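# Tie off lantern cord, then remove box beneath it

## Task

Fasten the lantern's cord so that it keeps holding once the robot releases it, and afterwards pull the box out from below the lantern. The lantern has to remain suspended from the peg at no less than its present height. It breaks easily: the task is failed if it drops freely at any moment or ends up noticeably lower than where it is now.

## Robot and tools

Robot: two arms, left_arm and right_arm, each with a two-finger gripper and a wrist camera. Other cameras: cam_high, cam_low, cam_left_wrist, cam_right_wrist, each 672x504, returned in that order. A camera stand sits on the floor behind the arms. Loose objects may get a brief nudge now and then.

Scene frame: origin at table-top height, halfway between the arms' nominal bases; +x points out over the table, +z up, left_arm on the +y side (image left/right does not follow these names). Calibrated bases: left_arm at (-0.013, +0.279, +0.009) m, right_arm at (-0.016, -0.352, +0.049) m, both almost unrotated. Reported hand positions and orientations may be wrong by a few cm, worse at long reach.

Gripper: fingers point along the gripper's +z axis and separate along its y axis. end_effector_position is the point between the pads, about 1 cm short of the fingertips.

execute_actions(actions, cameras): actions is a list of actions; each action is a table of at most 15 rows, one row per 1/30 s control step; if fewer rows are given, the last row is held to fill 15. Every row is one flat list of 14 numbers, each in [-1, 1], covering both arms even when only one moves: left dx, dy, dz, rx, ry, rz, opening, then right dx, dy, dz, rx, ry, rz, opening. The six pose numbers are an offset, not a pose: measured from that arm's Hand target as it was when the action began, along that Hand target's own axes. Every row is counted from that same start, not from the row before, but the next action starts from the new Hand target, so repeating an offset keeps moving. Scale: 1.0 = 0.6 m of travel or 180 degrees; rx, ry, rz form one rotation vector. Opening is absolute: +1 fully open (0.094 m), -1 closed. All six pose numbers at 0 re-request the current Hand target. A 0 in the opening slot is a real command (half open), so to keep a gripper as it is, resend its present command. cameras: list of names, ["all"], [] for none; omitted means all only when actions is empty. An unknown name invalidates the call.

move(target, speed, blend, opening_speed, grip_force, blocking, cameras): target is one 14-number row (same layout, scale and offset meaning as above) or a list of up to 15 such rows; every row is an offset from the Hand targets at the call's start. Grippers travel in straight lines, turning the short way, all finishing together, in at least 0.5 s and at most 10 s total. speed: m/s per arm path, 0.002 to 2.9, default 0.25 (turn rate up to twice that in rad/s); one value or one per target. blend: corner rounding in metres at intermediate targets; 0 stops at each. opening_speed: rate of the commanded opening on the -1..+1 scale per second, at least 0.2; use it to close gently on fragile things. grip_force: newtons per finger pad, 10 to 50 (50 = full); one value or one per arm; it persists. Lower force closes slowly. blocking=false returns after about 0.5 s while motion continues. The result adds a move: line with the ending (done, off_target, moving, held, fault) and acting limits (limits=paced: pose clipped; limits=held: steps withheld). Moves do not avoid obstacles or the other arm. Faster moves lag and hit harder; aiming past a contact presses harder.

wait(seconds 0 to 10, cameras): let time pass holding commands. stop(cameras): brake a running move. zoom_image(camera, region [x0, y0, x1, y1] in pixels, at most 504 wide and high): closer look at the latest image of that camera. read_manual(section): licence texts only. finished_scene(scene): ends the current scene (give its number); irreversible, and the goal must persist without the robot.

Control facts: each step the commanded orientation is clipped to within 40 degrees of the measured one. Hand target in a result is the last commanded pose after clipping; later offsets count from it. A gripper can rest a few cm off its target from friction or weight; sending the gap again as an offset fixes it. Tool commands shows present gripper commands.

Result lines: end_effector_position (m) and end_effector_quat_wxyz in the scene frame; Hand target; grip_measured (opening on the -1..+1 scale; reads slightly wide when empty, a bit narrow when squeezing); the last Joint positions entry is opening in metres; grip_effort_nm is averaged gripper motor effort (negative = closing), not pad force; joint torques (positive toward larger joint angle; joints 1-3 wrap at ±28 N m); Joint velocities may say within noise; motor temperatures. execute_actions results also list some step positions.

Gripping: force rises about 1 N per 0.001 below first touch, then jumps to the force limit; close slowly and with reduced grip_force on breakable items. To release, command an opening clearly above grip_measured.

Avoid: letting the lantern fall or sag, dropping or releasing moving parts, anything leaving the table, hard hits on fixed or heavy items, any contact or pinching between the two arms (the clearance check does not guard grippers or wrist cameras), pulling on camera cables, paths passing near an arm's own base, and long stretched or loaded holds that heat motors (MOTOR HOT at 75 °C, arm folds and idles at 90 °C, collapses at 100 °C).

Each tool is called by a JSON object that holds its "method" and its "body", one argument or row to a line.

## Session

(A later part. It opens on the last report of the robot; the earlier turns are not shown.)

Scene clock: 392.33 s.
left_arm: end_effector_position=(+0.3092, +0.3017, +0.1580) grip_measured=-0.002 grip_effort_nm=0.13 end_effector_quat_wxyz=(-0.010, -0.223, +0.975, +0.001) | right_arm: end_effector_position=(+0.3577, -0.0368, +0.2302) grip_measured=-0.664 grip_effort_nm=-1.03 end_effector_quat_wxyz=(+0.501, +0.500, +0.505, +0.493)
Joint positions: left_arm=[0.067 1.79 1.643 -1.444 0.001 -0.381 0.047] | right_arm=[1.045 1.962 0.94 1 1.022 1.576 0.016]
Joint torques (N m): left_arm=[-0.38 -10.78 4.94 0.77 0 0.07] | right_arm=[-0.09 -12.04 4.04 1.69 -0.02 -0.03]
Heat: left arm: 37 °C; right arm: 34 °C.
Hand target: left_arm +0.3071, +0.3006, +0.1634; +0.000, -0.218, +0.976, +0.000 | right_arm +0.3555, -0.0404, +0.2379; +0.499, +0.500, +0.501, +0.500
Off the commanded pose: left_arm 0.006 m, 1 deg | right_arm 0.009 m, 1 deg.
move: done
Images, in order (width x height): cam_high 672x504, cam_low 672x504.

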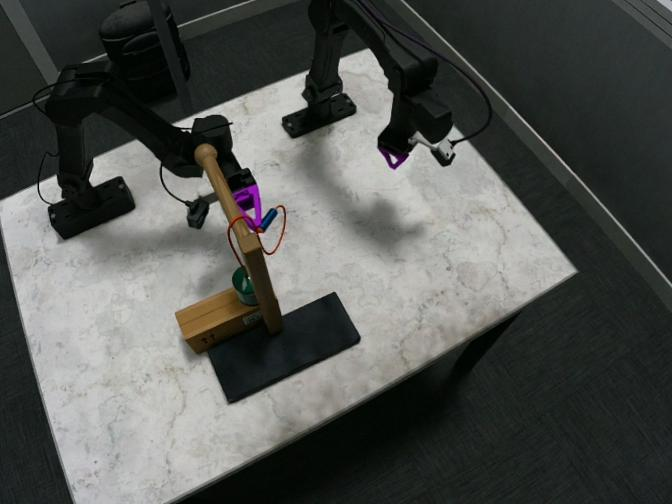

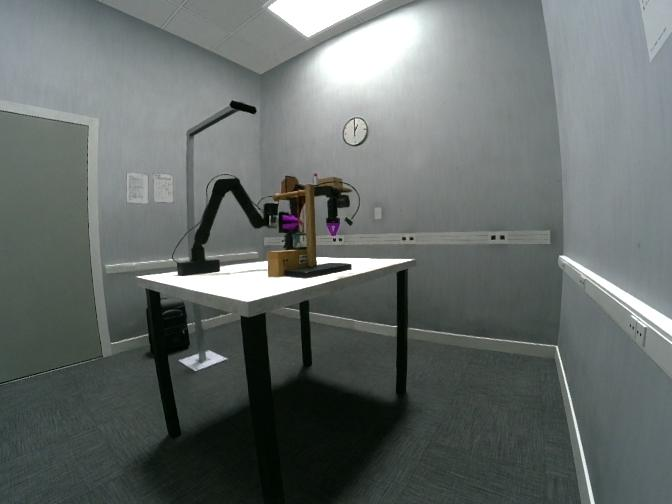

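{"method": "move", "body": {
  "target": [
    [0,0,0,0,0,0,0,-0.27,0.005,0,0,0,0,-0.8]
  ],
  "speed": 0.12,
  "cameras": ["cam_low","cam_high"]
}}

{"method": "zoom_image", "body": {
  "camera": "cam_low",
  "region": [220, 160, 360, 290]
}}

{"method": "zoom_image", "body": {
  "camera": "cam_high",
  "region": [130, 100, 350, 350]
}}

Scene clock: 403.73 s.
left_arm: end_effector_position=(+0.3092, +0.3017, +0.1580) grip_measured=-0.002 grip_effort_nm=0.13 end_effector_quat_wxyz=(-0.010, -0.223, +0.975, +0.001) | right_arm: end_effector_position=(+0.3582, -0.1987, +0.2382) grip_measured=-0.664 grip_effort_nm=-1.03 end_effector_quat_wxyz=(+0.498, +0.502, +0.503, +0.497)
Joint positions: left_arm=[0.067 1.79 1.643 -1.444 0.001 -0.381 0.047] | right_arm=[0.69 1.538 0.441 1.086 0.663 1.576 0.016]
Joint torques (N m): left_arm=[-0.35 -10.82 4.97 0.77 -0.01 0.08] | right_arm=[-0.5 -7.12 4.05 1.81 -0.01 -0.04]
Heat: left arm: 37 °C; right arm: 36 °C.
Hand target: left_arm +0.3071, +0.3006, +0.1634; +0.000, -0.218, +0.976, +0.000 | right_arm +0.3557, -0.2025, +0.2411; +0.499, +0.500, +0.500, +0.500
Off the commanded pose: left_arm 0.006 m, 1 deg | right_arm 0.005 m, 0 deg.
move: done
Images, in order (width x height): cam_high 672x504, cam_low 672x504.

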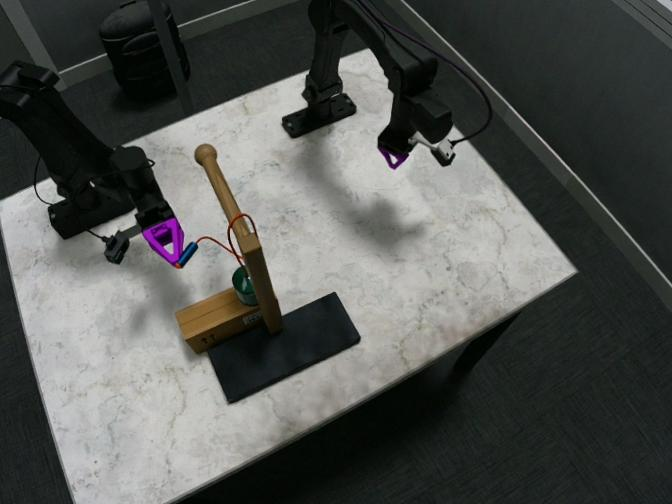

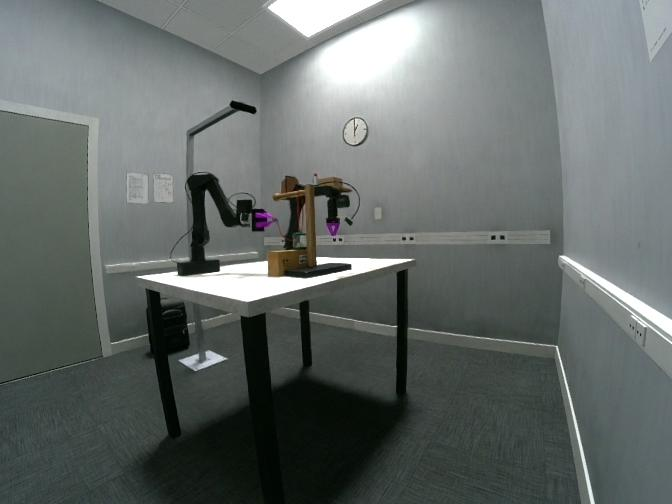

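Scaled by 3.600 from the camera's 672x504 image, which has a finer 960x720 frame.

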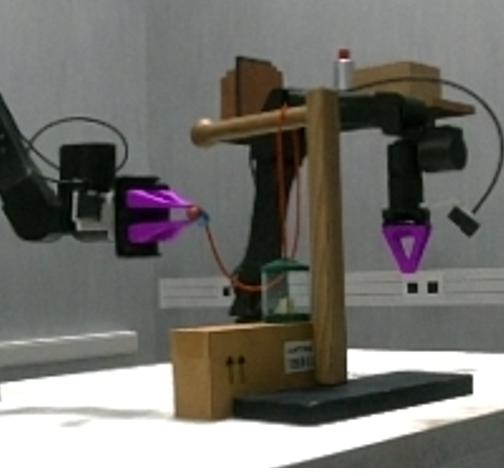

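Scaled by 2.016 from the camera's 672x504 image, which has a finer 960x720 frame.

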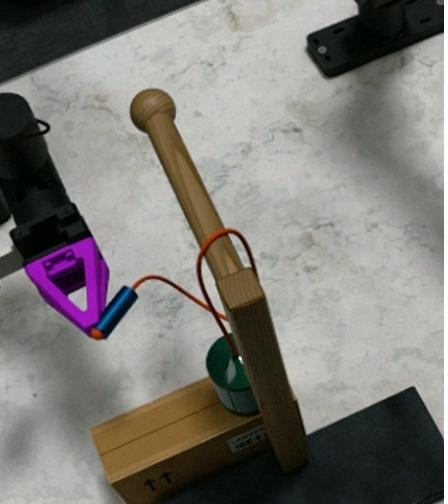

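{"method": "move", "body": {
  "target": [
    [0,0,0,0,0,0,0,-0.146,0.215,0,0,0,-0.5,-0.8],
    [0,0,0,0,0,0,0,0,0.40,0,0,0,-0.5,-0.8]
  ],
  "speed": 0.15,
  "cameras": ["cam_low","cam_high","cam_right_wrist"]
}}

{"method": "zoom_image", "body": {
  "camera": "cam_low",
  "region": [220, 160, 360, 290]
}}

{"method": "zoom_image", "body": {
  "camera": "cam_high",
  "region": [130, 100, 350, 350]
}}

Scene clock: 429.00 s.
left_arm: end_effector_position=(+0.3092, +0.3017, +0.1580) grip_measured=-0.002 grip_effort_nm=0.13 end_effector_quat_wxyz=(-0.010, -0.223, +0.975, +0.001) | right_arm: end_effector_position=(+0.3569, -0.2034, +0.4710) grip_measured=-0.664 grip_effort_nm=-1.03 end_effector_quat_wxyz=(+0.703, -0.004, +0.711, -0.003)
Joint positions: left_arm=[0.067 1.79 1.643 -1.444 0.001 -0.381 0.047] | right_arm=[0.677 1.212 1.208 -0.01 0.65 -0.001 0.016]
Joint torques (N m): left_arm=[-0.36 -10.81 4.97 0.77 -0.01 0.08] | right_arm=[0.62 -3.52 9.07 1.64 0.07 0.02]
Heat: left arm: 37 °C; right arm: 33 °C.
Hand target: left_arm +0.3071, +0.3006, +0.1634; +0.000, -0.218, +0.976, +0.000 | right_arm +0.3559, -0.2025, +0.4810; +0.707, +0.000, +0.708, +0.001
Off the commanded pose: left_arm 0.006 m, 1 deg | right_arm 0.010 m, 1 deg.
move: done
Images, in order (width x height): cam_high 672x504, cam_low 672x504, cam_right_wrist 672x504.

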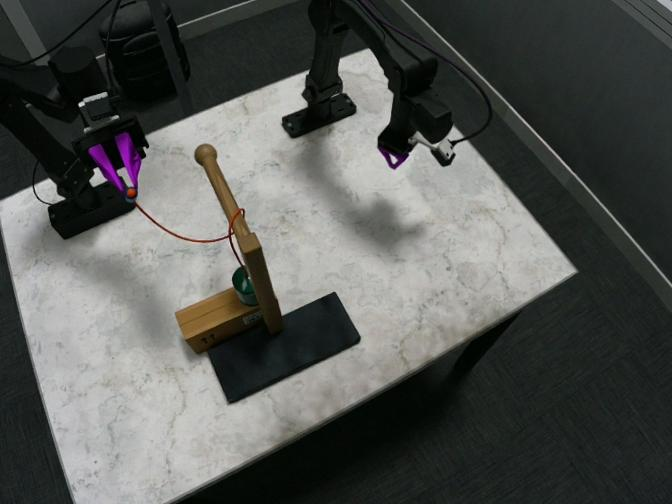

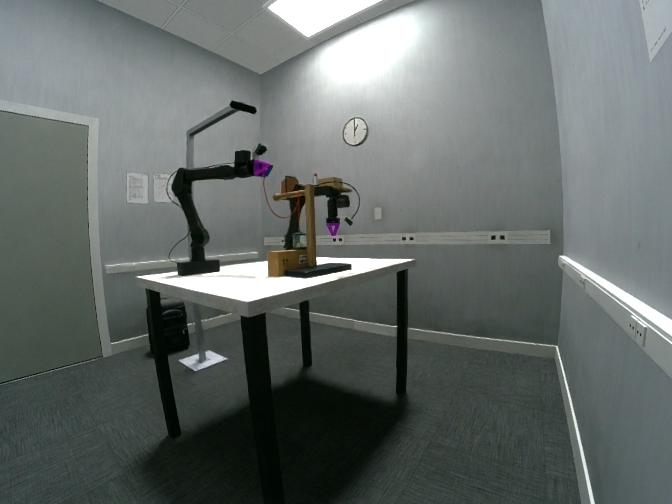

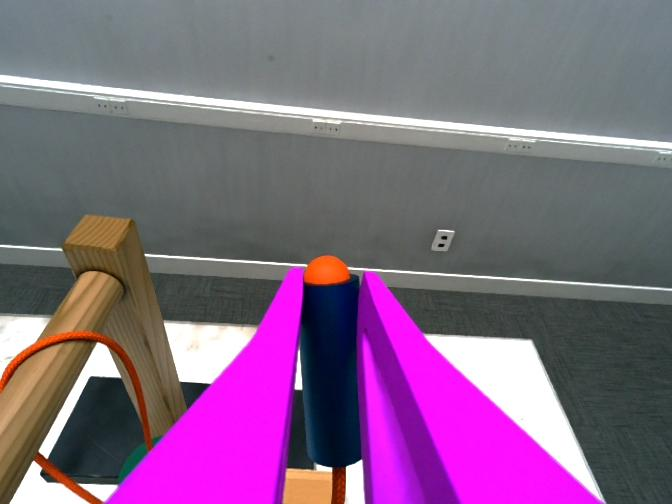

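Scaled by 3.600 from the camera's 672x504 image, which has a finer 960x720 frame.

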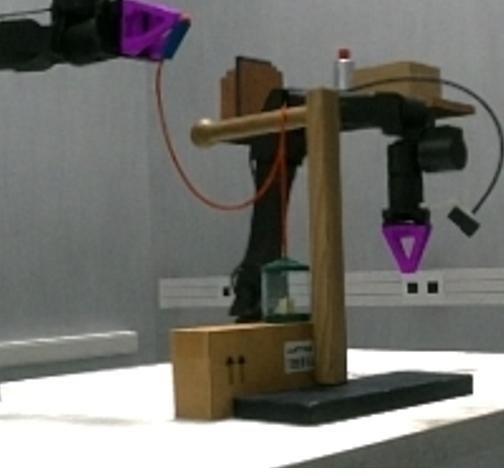

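Scaled by 2.016 from the camera's 672x504 image, which has a finer 960x720 frame.

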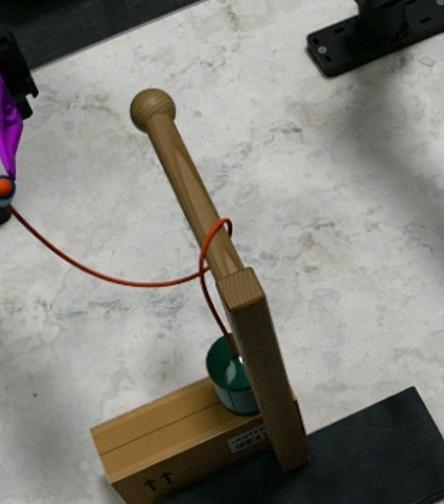

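{"method": "move", "body": {
  "target": [
    [0,0,0,0,0,0,0,0,0.24,0.01,0,0,0,-0.8],
    [0,0,0,0,0,0,0,0.12,0.55,0.03,0,0,0,-0.8]
  ],
  "speed": 0.15,
  "blend": 0.04,
  "cameras": ["cam_low","cam_high","cam_right_wrist"]
}}

{"method": "zoom_image", "body": {
  "camera": "cam_low",
  "region": [220, 160, 360, 290]
}}

{"method": "zoom_image", "body": {
  "camera": "cam_high",
  "region": [130, 100, 350, 350]
}}

Scene clock: 440.87 s.
left_arm: end_effector_position=(+0.3092, +0.3017, +0.1580) grip_measured=-0.002 grip_effort_nm=0.13 end_effector_quat_wxyz=(-0.010, -0.223, +0.975, +0.001) | right_arm: end_effector_position=(+0.3736, +0.1242, +0.4112) grip_measured=-0.664 grip_effort_nm=-1.03 end_effector_quat_wxyz=(+0.708, -0.002, +0.706, +0.002)
Joint positions: left_arm=[0.067 1.79 1.643 -1.444 0.001 -0.381 0.047] | right_arm=[1.18 2.329 2.292 0.046 1.149 -0.008 0.016]
Joint torques (N m): left_arm=[-0.36 -10.81 4.96 0.76 -0.01 0.07] | right_arm=[0.38 -12.36 8.88 1.37 0.09 0.07]
Heat: left arm: 37 °C; right arm: 35 °C.
Hand target: left_arm +0.3071, +0.3006, +0.1634; +0.000, -0.218, +0.976, +0.000 | right_arm +0.3736, +0.1276, +0.4089; +0.707, +0.000, +0.708, +0.000
Off the commanded pose: left_arm 0.006 m, 1 deg | right_arm 0.004 m, 0 deg.
move: done
Images, in order (width x height): cam_high 672x504, cam_low 672x504, cam_right_wrist 672x504.

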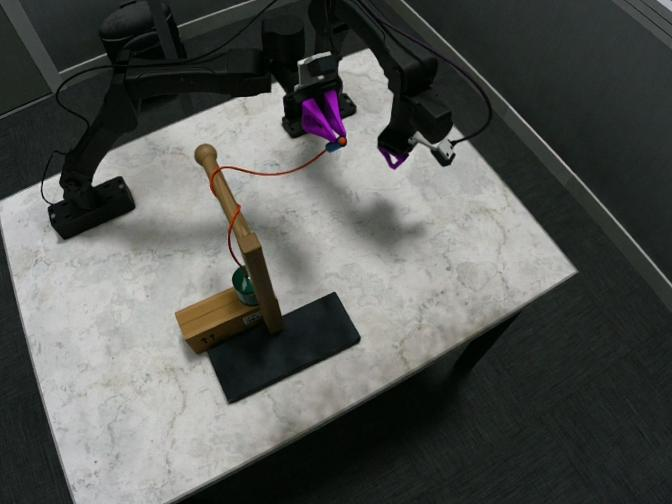

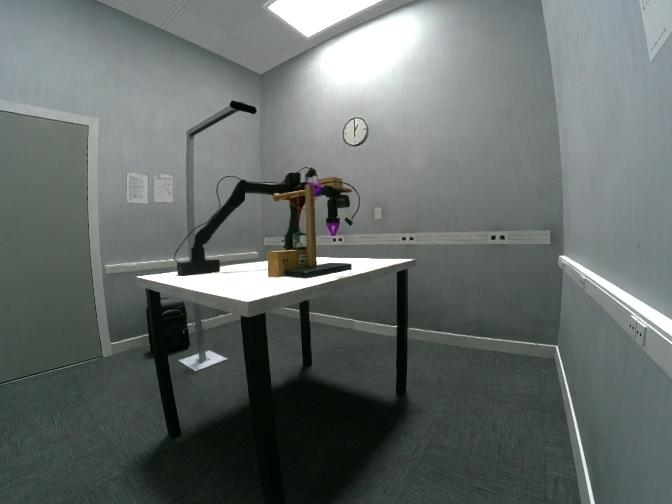

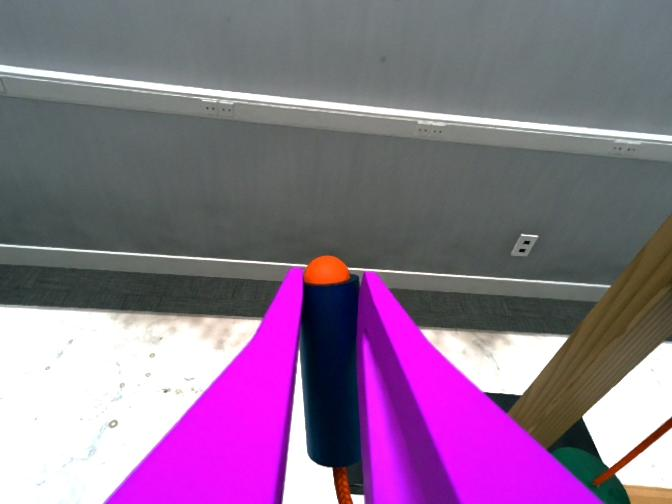

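Scaled by 3.600 from the camera's 672x504 image, which has a finer 960x720 frame.

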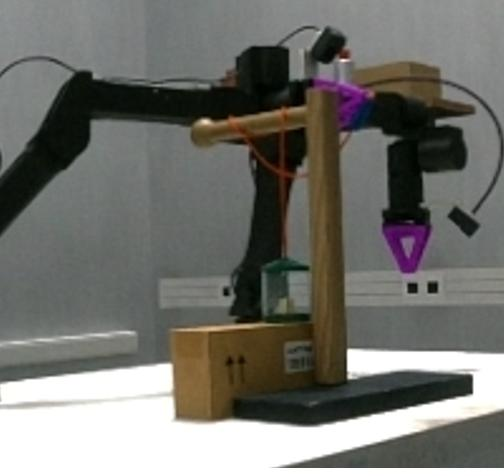

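Scaled by 2.016 from the camera's 672x504 image, which has a finer 960x720 frame.

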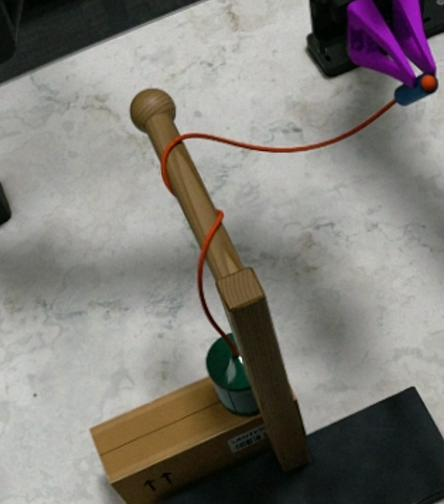

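{"method": "move", "body": {
  "target": [
    [0,0,0,0,0,0,0,0.02,0.0,0.12,0,0,0,-0.8]
  ],
  "speed": 0.1,
  "cameras": ["cam_low","cam_high"]
}}

{"method": "zoom_image", "body": {
  "camera": "cam_low",
  "region": [220, 160, 360, 290]
}}

{"method": "zoom_image", "body": {
  "camera": "cam_high",
  "region": [130, 100, 350, 350]
}}

Scene clock: 449.97 s.
left_arm: end_effector_position=(+0.3092, +0.3017, +0.1580) grip_measured=-0.002 grip_effort_nm=0.13 end_effector_quat_wxyz=(-0.010, -0.223, +0.975, +0.001) | right_arm: end_effector_position=(+0.4432, +0.1236, +0.4043) grip_measured=-0.664 grip_effort_nm=-1.03 end_effector_quat_wxyz=(+0.712, +0.002, +0.703, +0.003)
Joint positions: left_arm=[0.067 1.79 1.643 -1.444 0.001 -0.381 0.047] | right_arm=[1.064 2.627 2.805 -0.154 1.035 -0.014 0.016]
Joint torques (N m): left_arm=[-0.35 -10.81 5 0.77 -0.01 0.07] | right_arm=[-0.03 -13.23 8.57 1.4 -0.04 0.04]
Heat: left arm: 38 °C; right arm: 36 °C.
Hand target: left_arm +0.3071, +0.3006, +0.1634; +0.000, -0.218, +0.976, +0.000 | right_arm +0.4455, +0.1276, +0.3970; +0.707, +0.000, +0.708, +0.000
Off the commanded pose: left_arm 0.006 m, 1 deg | right_arm 0.009 m, 1 deg.
move: done
Images, in order (width x height): cam_high 672x504, cam_low 672x504.

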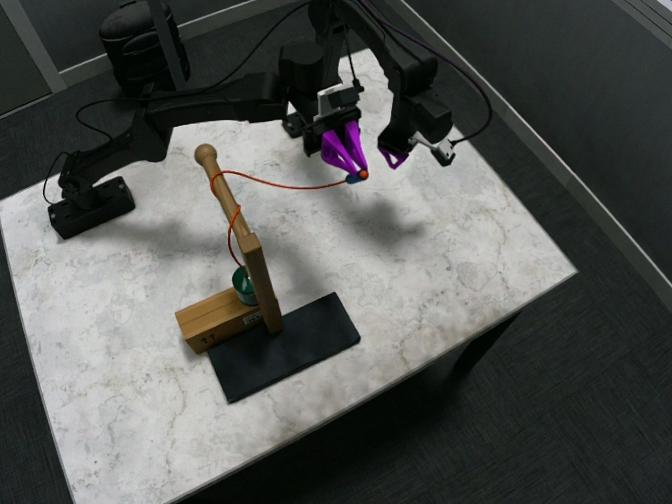

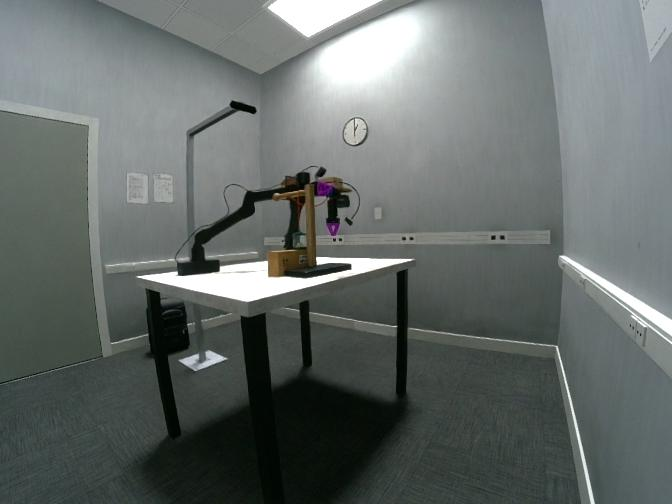

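Scaled by 3.600 from the camera's 672x504 image, which has a finer 960x720 frame.

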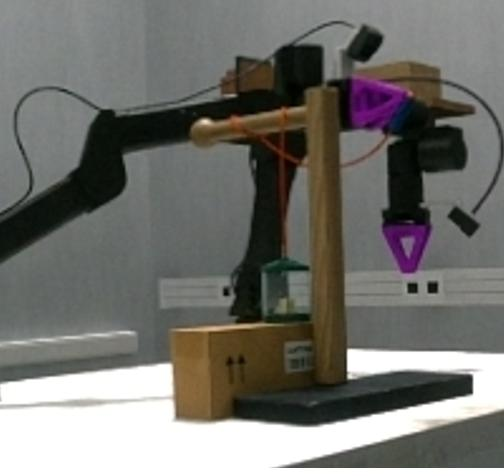

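Scaled by 2.016 from the camera's 672x504 image, which has a finer 960x720 frame.

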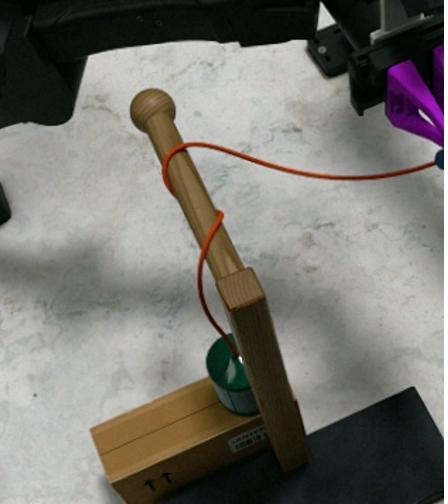

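{"method": "move", "body": {
  "target": [
    [0,0,0,0,0,0,0,0.0,0.08,0.02,0,0,0,-0.8]
  ],
  "speed": 0.08,
  "cameras": ["cam_low","cam_high"]
}}

{"method": "zoom_image", "body": {
  "camera": "cam_low",
  "region": [220, 160, 360, 290]
}}

{"method": "zoom_image", "body": {
  "camera": "cam_high",
  "region": [180, 100, 400, 350]
}}

Scene clock: 458.37 s.
left_arm: end_effector_position=(+0.3092, +0.3017, +0.1580) grip_measured=-0.002 grip_effort_nm=0.13 end_effector_quat_wxyz=(-0.010, -0.223, +0.975, +0.001) | right_arm: end_effector_position=(+0.4524, +0.1737, +0.3988) grip_measured=-0.664 grip_effort_nm=-1.03 end_effector_quat_wxyz=(+0.747, -0.084, +0.655, +0.078)
Joint positions: left_arm=[0.067 1.79 1.643 -1.444 0.001 -0.381 0.047] | right_arm=[1.049 2.721 2.837 0.065 0.784 -0.152 0.016]
Joint torques (N m): left_arm=[-0.32 -10.8 4.93 0.77 -0.01 0.08] | right_arm=[-0.54 -13.83 8.53 1.81 -0.13 -0.04]
Heat: left arm: 38 °C; right arm: 35 °C.
Hand target: left_arm +0.3071, +0.3006, +0.1634; +0.000, -0.218, +0.976, +0.000 | right_arm +0.4576, +0.1756, +0.3969; +0.707, +0.000, +0.708, +0.000
Off the commanded pose: left_arm 0.006 m, 1 deg | right_arm 0.006 m, 15 deg.
elbow stopped short (right arm): the move would have taken joint 3 (elbow) straighter than the controller allows.
move: off_target (right_arm)
Images, in order (width x height): cam_high 672x504, cam_low 672x504.

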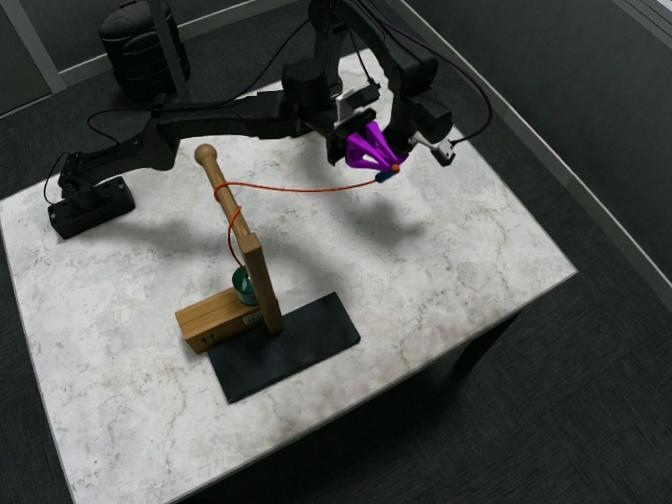

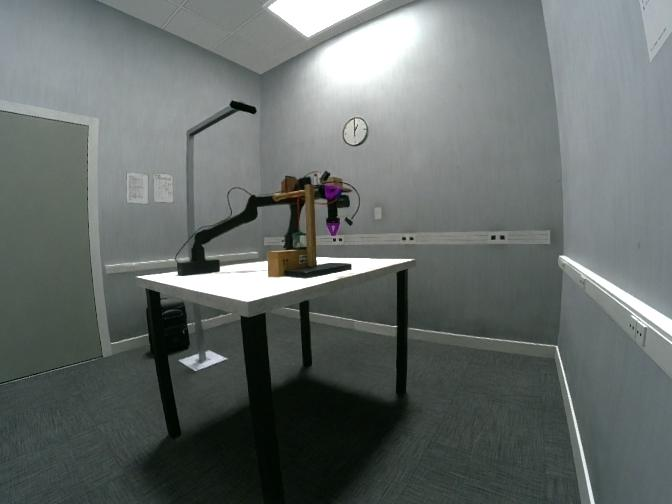

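Scaled by 3.600 from the camera's 672x504 image, which has a finer 960x720 frame.

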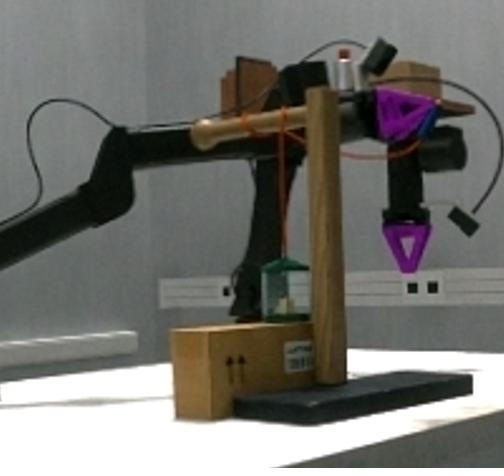

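Scaled by 2.016 from the camera's 672x504 image, which has a finer 960x720 frame.

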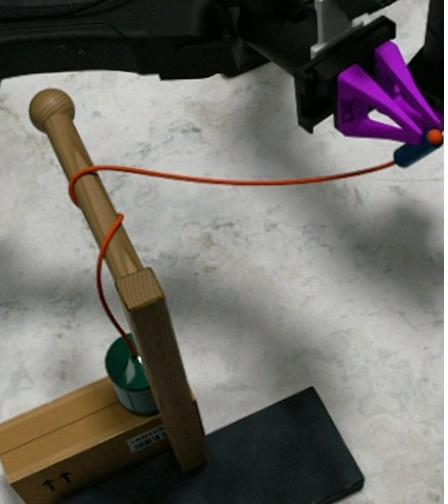

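{"method": "move", "body": {
  "target": [
    [0,0,0,0,0,0,0,0.028,-0.059,-0.263,0,0,0,-0.8],
    [0,0,0,0,0,0,0,0.262,-0.059,-0.263,0,0,0.5,-0.8]
  ],
  "speed": 0.15,
  "cameras": ["cam_low","cam_high"]
}}

{"method": "zoom_image", "body": {
  "camera": "cam_low",
  "region": [220, 160, 360, 290]
}}

{"method": "zoom_image", "body": {
  "camera": "cam_high",
  "region": [150, 100, 370, 350]
}}

Scene clock: 483.37 s.
left_arm: end_effector_position=(+0.3092, +0.3017, +0.1580) grip_measured=-0.002 grip_effort_nm=0.13 end_effector_quat_wxyz=(-0.010, -0.223, +0.975, +0.001) | right_arm: end_effector_position=(+0.3020, +0.1269, +0.2680) grip_measured=-0.664 grip_effort_nm=-1.03 end_effector_quat_wxyz=(+0.500, +0.525, +0.466, +0.507)
Joint positions: left_arm=[0.067 1.79 1.643 -1.444 0.001 -0.381 0.047] | right_arm=[1.32 2.34 1.709 0.694 1.346 1.574 0.016]
Joint torques (N m): left_arm=[-0.42 -10.85 4.97 0.76 -0.02 0.08] | right_arm=[0.8 -10.8 4.57 1.27 -0.46 0.04]
Heat: left arm: 38 °C; right arm: 36 °C.
Hand target: left_arm +0.3071, +0.3006, +0.1634; +0.000, -0.218, +0.976, +0.000 | right_arm +0.2996, +0.1401, +0.2399; +0.499, +0.500, +0.500, +0.500
Off the commanded pose: left_arm 0.006 m, 1 deg | right_arm 0.031 m, 5 deg.
move: off_target (right_arm)
Images, in order (width x height): cam_high 672x504, cam_low 672x504.

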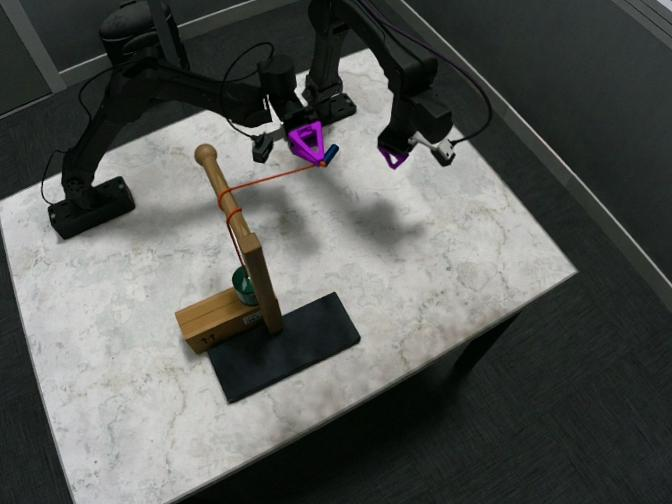

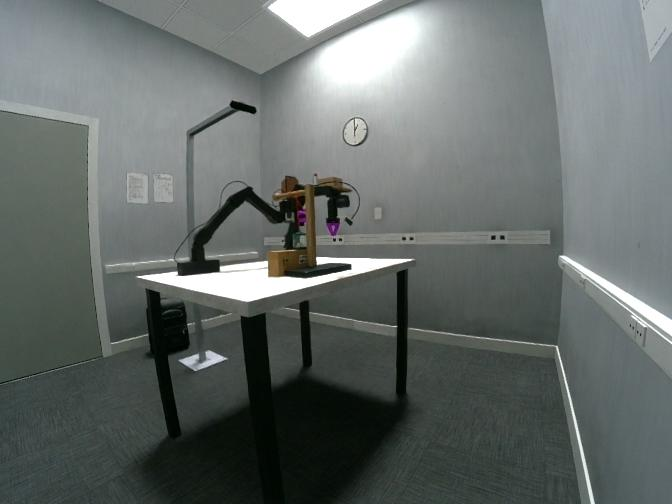

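Scaled by 3.600 from the camera's 672x504 image, which has a finer 960x720 frame.

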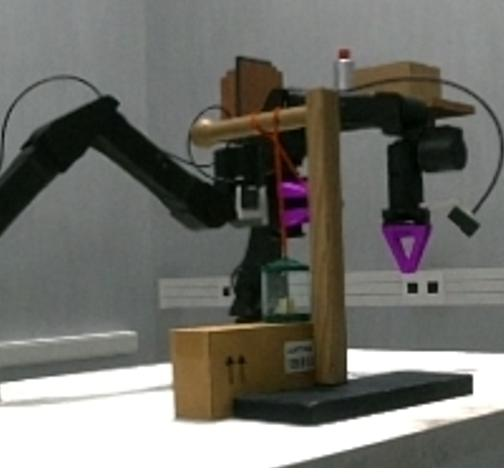

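Scaled by 2.016 from the camera's 672x504 image, which has a finer 960x720 frame.

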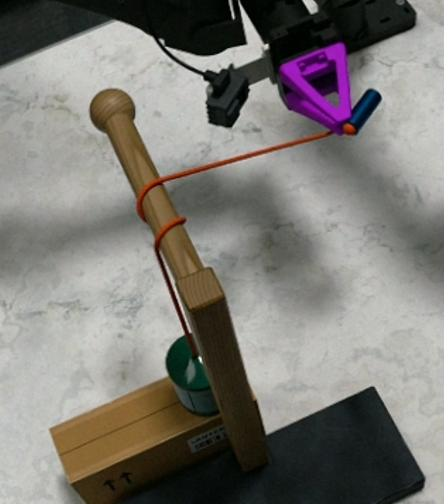

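{"method": "move", "body": {
  "target": [
    [0,0,0,0,0,0,0,-0.1667,0,0.088,0,0,0,-0.8],
    [0,0,0,0,0,0,0,-0.53,0,0.092,0,0,0,-0.8]
  ],
  "speed": 0.13,
  "blend": 0.02,
  "cameras": ["cam_low","cam_high"]
}}

{"method": "zoom_image", "body": {
  "camera": "cam_low",
  "region": [220, 160, 360, 290]
}}

{"method": "zoom_image", "body": {
  "camera": "cam_high",
  "region": [130, 100, 350, 350]
}}

Scene clock: 501.37 s.
left_arm: end_effector_position=(+0.3092, +0.3017, +0.1580) grip_measured=-0.002 grip_effort_nm=0.13 end_effector_quat_wxyz=(-0.010, -0.223, +0.975, +0.001) | right_arm: end_effector_position=(+0.3574, -0.1736, +0.2363) grip_measured=-0.664 grip_effort_nm=-1.03 end_effector_quat_wxyz=(+0.497, +0.503, +0.503, +0.498)
Joint positions: left_arm=[0.067 1.79 1.643 -1.444 0.001 -0.381 0.047] | right_arm=[0.767 1.603 0.497 1.091 0.74 1.582 0.016]
Joint torques (N m): left_arm=[-0.36 -10.84 5.01 0.77 -0.01 0.08] | right_arm=[-0.46 -7.73 3.93 1.81 -0.01 -0.1]
Heat: left arm: 38 °C; right arm: 36 °C.
Hand target: left_arm +0.3071, +0.3006, +0.1634; +0.000, -0.218, +0.976, +0.000 | right_arm +0.3550, -0.1778, +0.2398; +0.499, +0.500, +0.500, +0.500
Off the commanded pose: left_arm 0.006 m, 1 deg | right_arm 0.006 m, 1 deg.
move: done
Images, in order (width x height): cam_high 672x504, cam_low 672x504.

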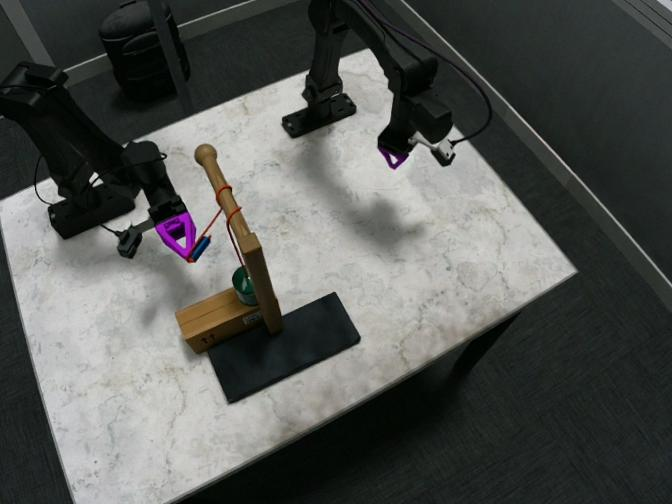

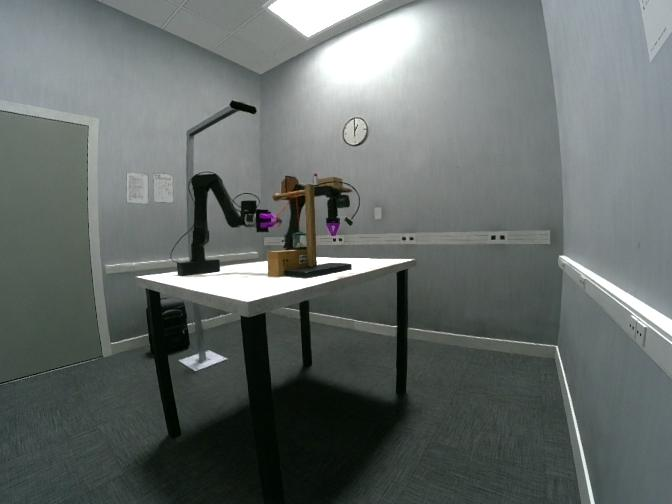

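Scaled by 3.600 from the camera's 672x504 image, which has a finer 960x720 frame.

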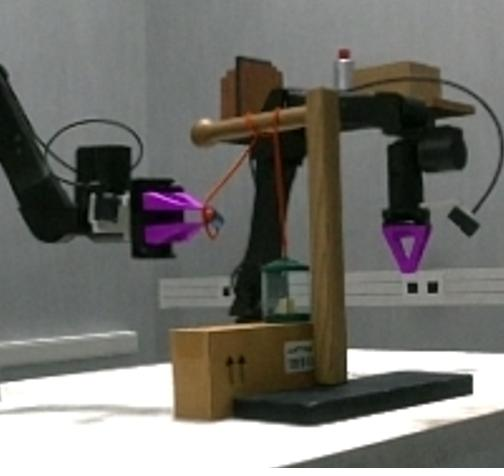

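Scaled by 2.016 from the camera's 672x504 image, which has a finer 960x720 frame.

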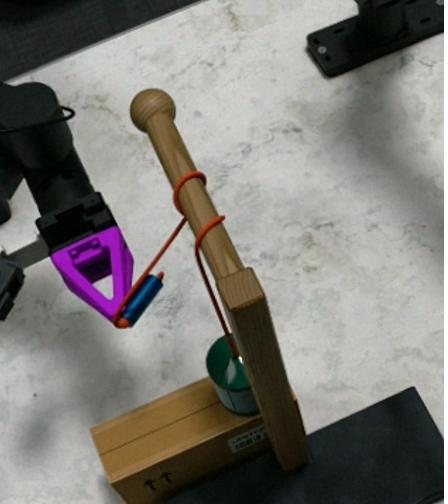

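{"method": "wait", "body": {
  "seconds": 0.1,
  "cameras": ["cam_right_wrist"]
}}

Scene clock: 506.43 s.
left_arm: end_effector_position=(+0.3092, +0.3017, +0.1580) grip_measured=-0.002 grip_effort_nm=0.13 end_effector_quat_wxyz=(-0.010, -0.223, +0.975, +0.001) | right_arm: end_effector_position=(+0.3574, -0.1735, +0.2363) grip_measured=-0.664 grip_effort_nm=-1.03 end_effector_quat_wxyz=(+0.496, +0.503, +0.503, +0.498)
Joint positions: left_arm=[0.067 1.79 1.643 -1.444 0.001 -0.381 0.047] | right_arm=[0.767 1.603 0.497 1.091 0.739 1.582 0.016]
Joint torques (N m): left_arm=[-0.35 -10.81 4.98 0.77 -0.02 0.08] | right_arm=[-0.46 -7.73 3.92 1.81 -0.02 -0.11]
Heat: left arm: 38 °C; right arm: 36 °C.
Hand target: left_arm +0.3071, +0.3006, +0.1634; +0.000, -0.218, +0.976, +0.000 | right_arm +0.3550, -0.1778, +0.2398; +0.499, +0.500, +0.500, +0.500
Tool commands: left_gripper/opening=+0.0 right_gripper/opening=-0.8
Off the commanded pose: left_arm 0.006 m, 1 deg | right_arm 0.006 m, 1 deg.
wait: 0.10 s; at rest from the start
Images, in order (width x height): cam_right_wrist 672x504.

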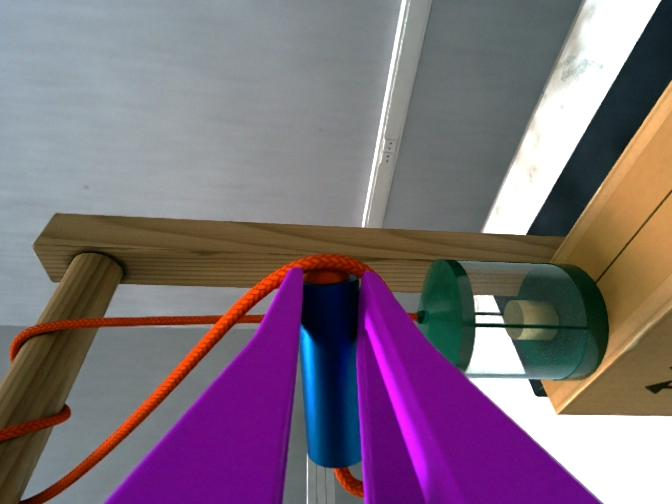

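{"method": "move", "body": {
  "target": [
    [0,0,0,0,0,0,0,-0.03,0.217,0,0,0,-0.5,-0.8]
  ],
  "speed": 0.12,
  "cameras": ["cam_low","cam_high","cam_right_wrist"]
}}

{"method": "zoom_image", "body": {
  "camera": "cam_low",
  "region": [220, 160, 360, 290]
}}

{"method": "zoom_image", "body": {
  "camera": "cam_high",
  "region": [130, 100, 350, 350]
}}

Scene clock: 536.43 s.
left_arm: end_effector_position=(+0.3092, +0.3017, +0.1580) grip_measured=-0.002 grip_effort_nm=0.13 end_effector_quat_wxyz=(-0.010, -0.223, +0.975, +0.001) | right_arm: end_effector_position=(+0.3551, -0.1926, +0.3491) grip_measured=-0.664 grip_effort_nm=-1.03 end_effector_quat_wxyz=(+0.695, -0.009, +0.718, -0.007)
Joint positions: left_arm=[0.067 1.79 1.643 -1.444 0.001 -0.381 0.047] | right_arm=[0.716 1.232 0.758 0.432 0.686 0.004 0.016]
Joint torques (N m): left_arm=[-0.38 -10.82 4.97 0.75 -0.01 0.07] | right_arm=[-0.77 -6.11 9.32 1.62 -0.01 -0.06]
Heat: left arm: 38 °C; right arm: 35 °C.
Hand target: left_arm +0.3071, +0.3006, +0.1634; +0.000, -0.218, +0.976, +0.000 | right_arm +0.3552, -0.1959, +0.3699; +0.707, +0.000, +0.708, +0.000
Off the commanded pose: left_arm 0.006 m, 1 deg | right_arm 0.021 m, 2 deg.
move: off_target (right_arm)
Images, in order (width x height): cam_high 672x504, cam_low 672x504, cam_right_wrist 672x504.

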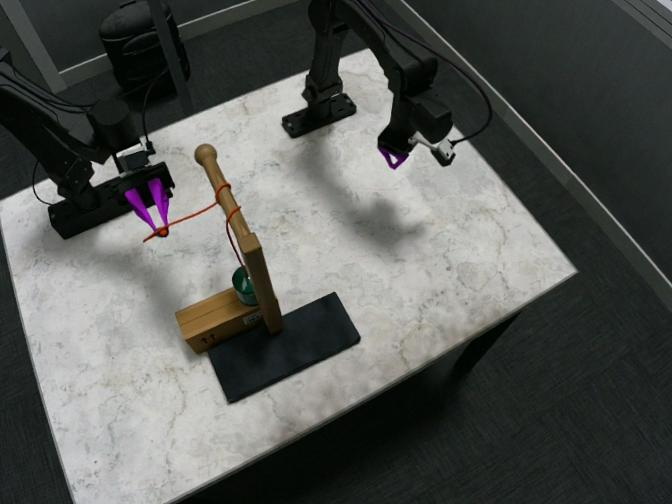

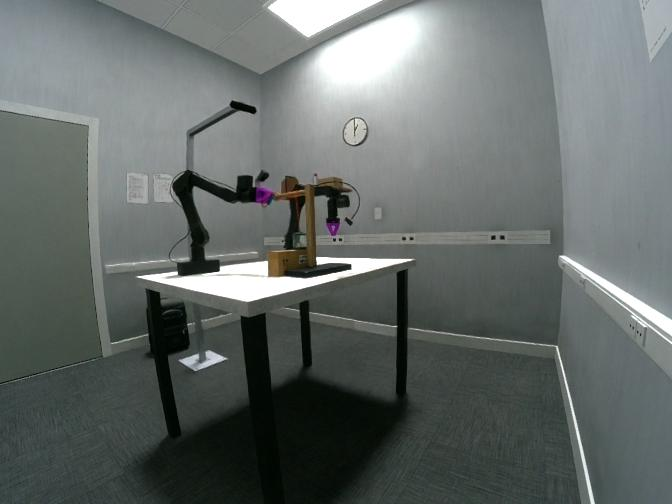

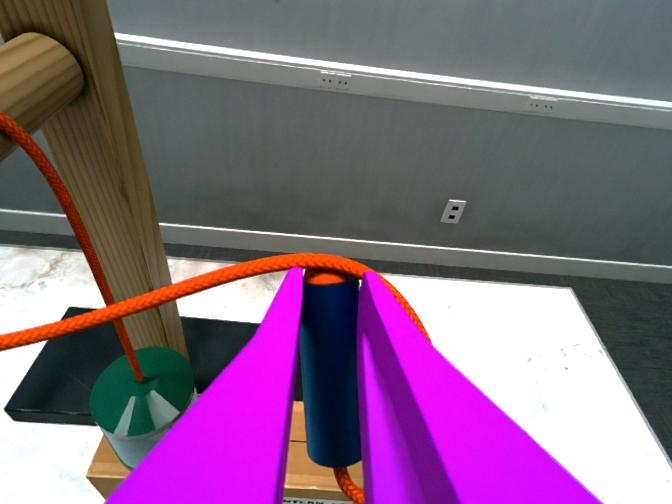

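Scaled by 3.600 from the camera's 672x504 image, which has a finer 960x720 frame.

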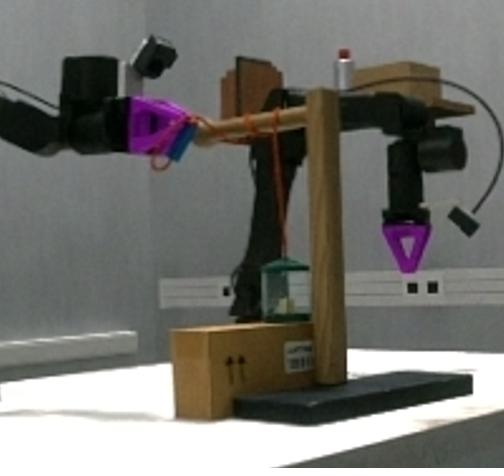

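Scaled by 2.016 from the camera's 672x504 image, which has a finer 960x720 frame.

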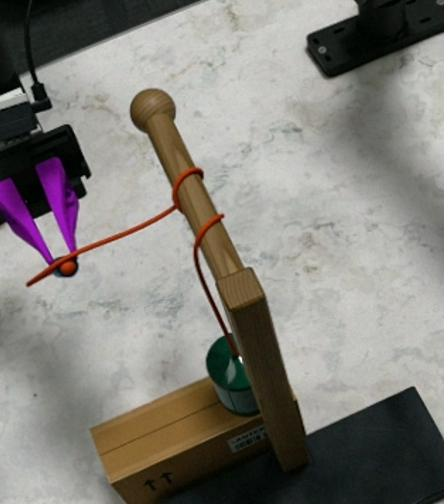

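{"method": "move", "body": {
  "target": [
    [0,0,0,0,0,0,0,-0.133,0.093,0,0,0,0,-0.8],
    [0,0,0,0,0,0,0,-0.15,0.22,0.01,0,0,0,-0.8],
    [0,0,0,0,0,0,0,-0.133,0.393,0.025,0,0,0,-0.8],
    [0,0,0,0,0,0,0,-0.067,0.46,0.058,0,0,0,-0.8]
  ],
  "speed": 0.12,
  "blend": 0.02,
  "cameras": ["cam_low","cam_high","cam_right_wrist"]
}}

{"method": "zoom_image", "body": {
  "camera": "cam_low",
  "region": [220, 160, 360, 290]
}}

{"method": "zoom_image", "body": {
  "camera": "cam_high",
  "region": [130, 100, 350, 350]
}}

Scene clock: 551.63 s.
left_arm: end_effector_position=(+0.3092, +0.3017, +0.1580) grip_measured=-0.002 grip_effort_nm=0.13 end_effector_quat_wxyz=(-0.010, -0.223, +0.975, +0.001) | right_arm: end_effector_position=(+0.3895, +0.0758, +0.4022) grip_measured=-0.664 grip_effort_nm=-1.03 end_effector_quat_wxyz=(+0.701, -0.012, +0.713, -0.014)
Joint positions: left_arm=[0.067 1.79 1.643 -1.444 0.001 -0.381 0.047] | right_arm=[1.111 2.137 1.965 0.135 1.087 -0.004 0.016]
Joint torques (N m): left_arm=[-0.35 -10.8 4.98 0.75 -0.01 0.09] | right_arm=[0.34 -11.58 9.16 1.69 0.03 0.06]
Heat: left arm: 38 °C; right arm: 34 °C.
Hand target: left_arm +0.3071, +0.3006, +0.1634; +0.000, -0.218, +0.976, +0.000 | right_arm +0.3899, +0.0801, +0.4102; +0.707, +0.000, +0.708, +0.000
Off the commanded pose: left_arm 0.006 m, 1 deg | right_arm 0.009 m, 2 deg.
move: done
Images, in order (width x height): cam_high 672x504, cam_low 672x504, cam_right_wrist 672x504.

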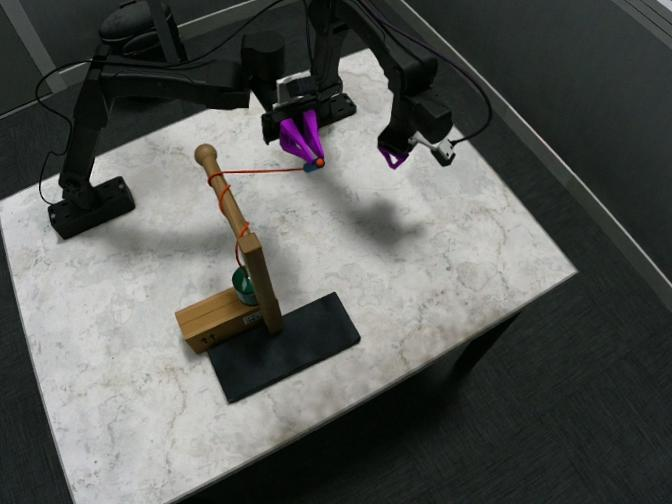

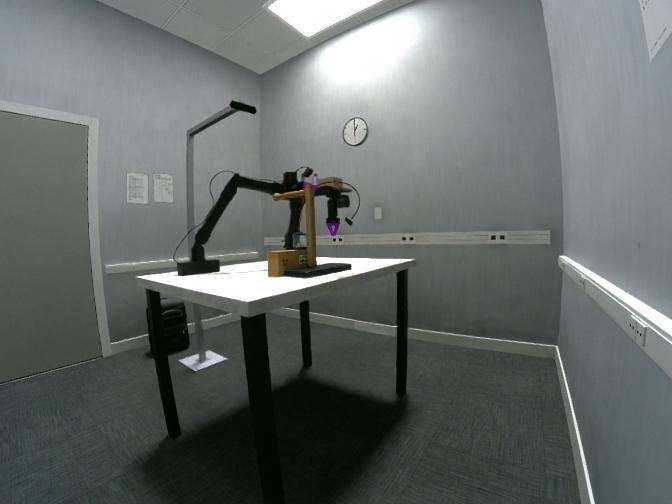

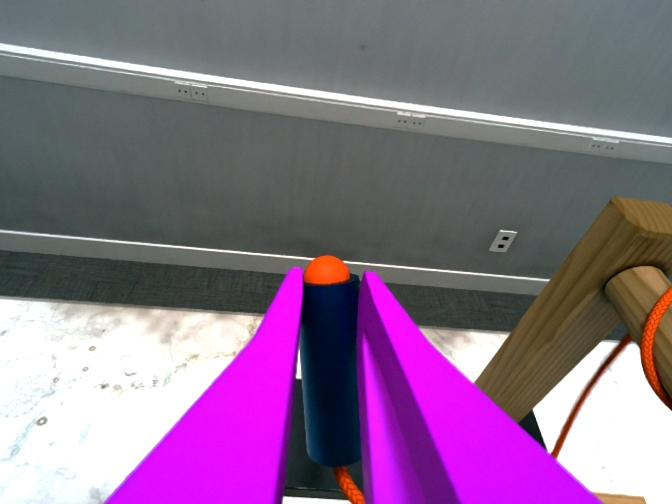

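Scaled by 3.600 from the camera's 672x504 image, which has a finer 960x720 frame.

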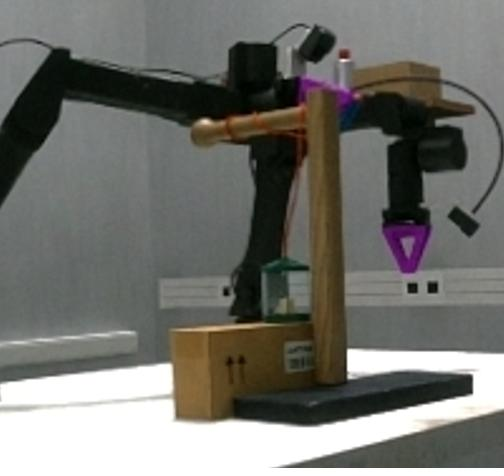

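Scaled by 2.016 from the camera's 672x504 image, which has a finer 960x720 frame.

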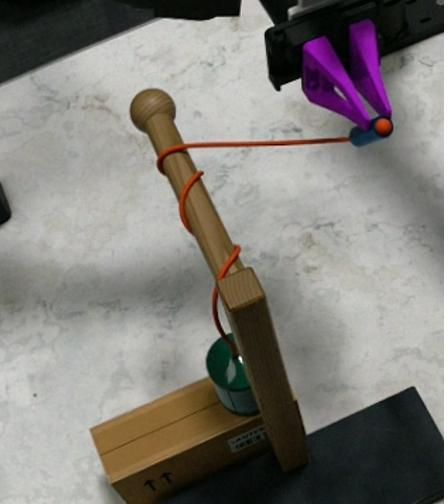

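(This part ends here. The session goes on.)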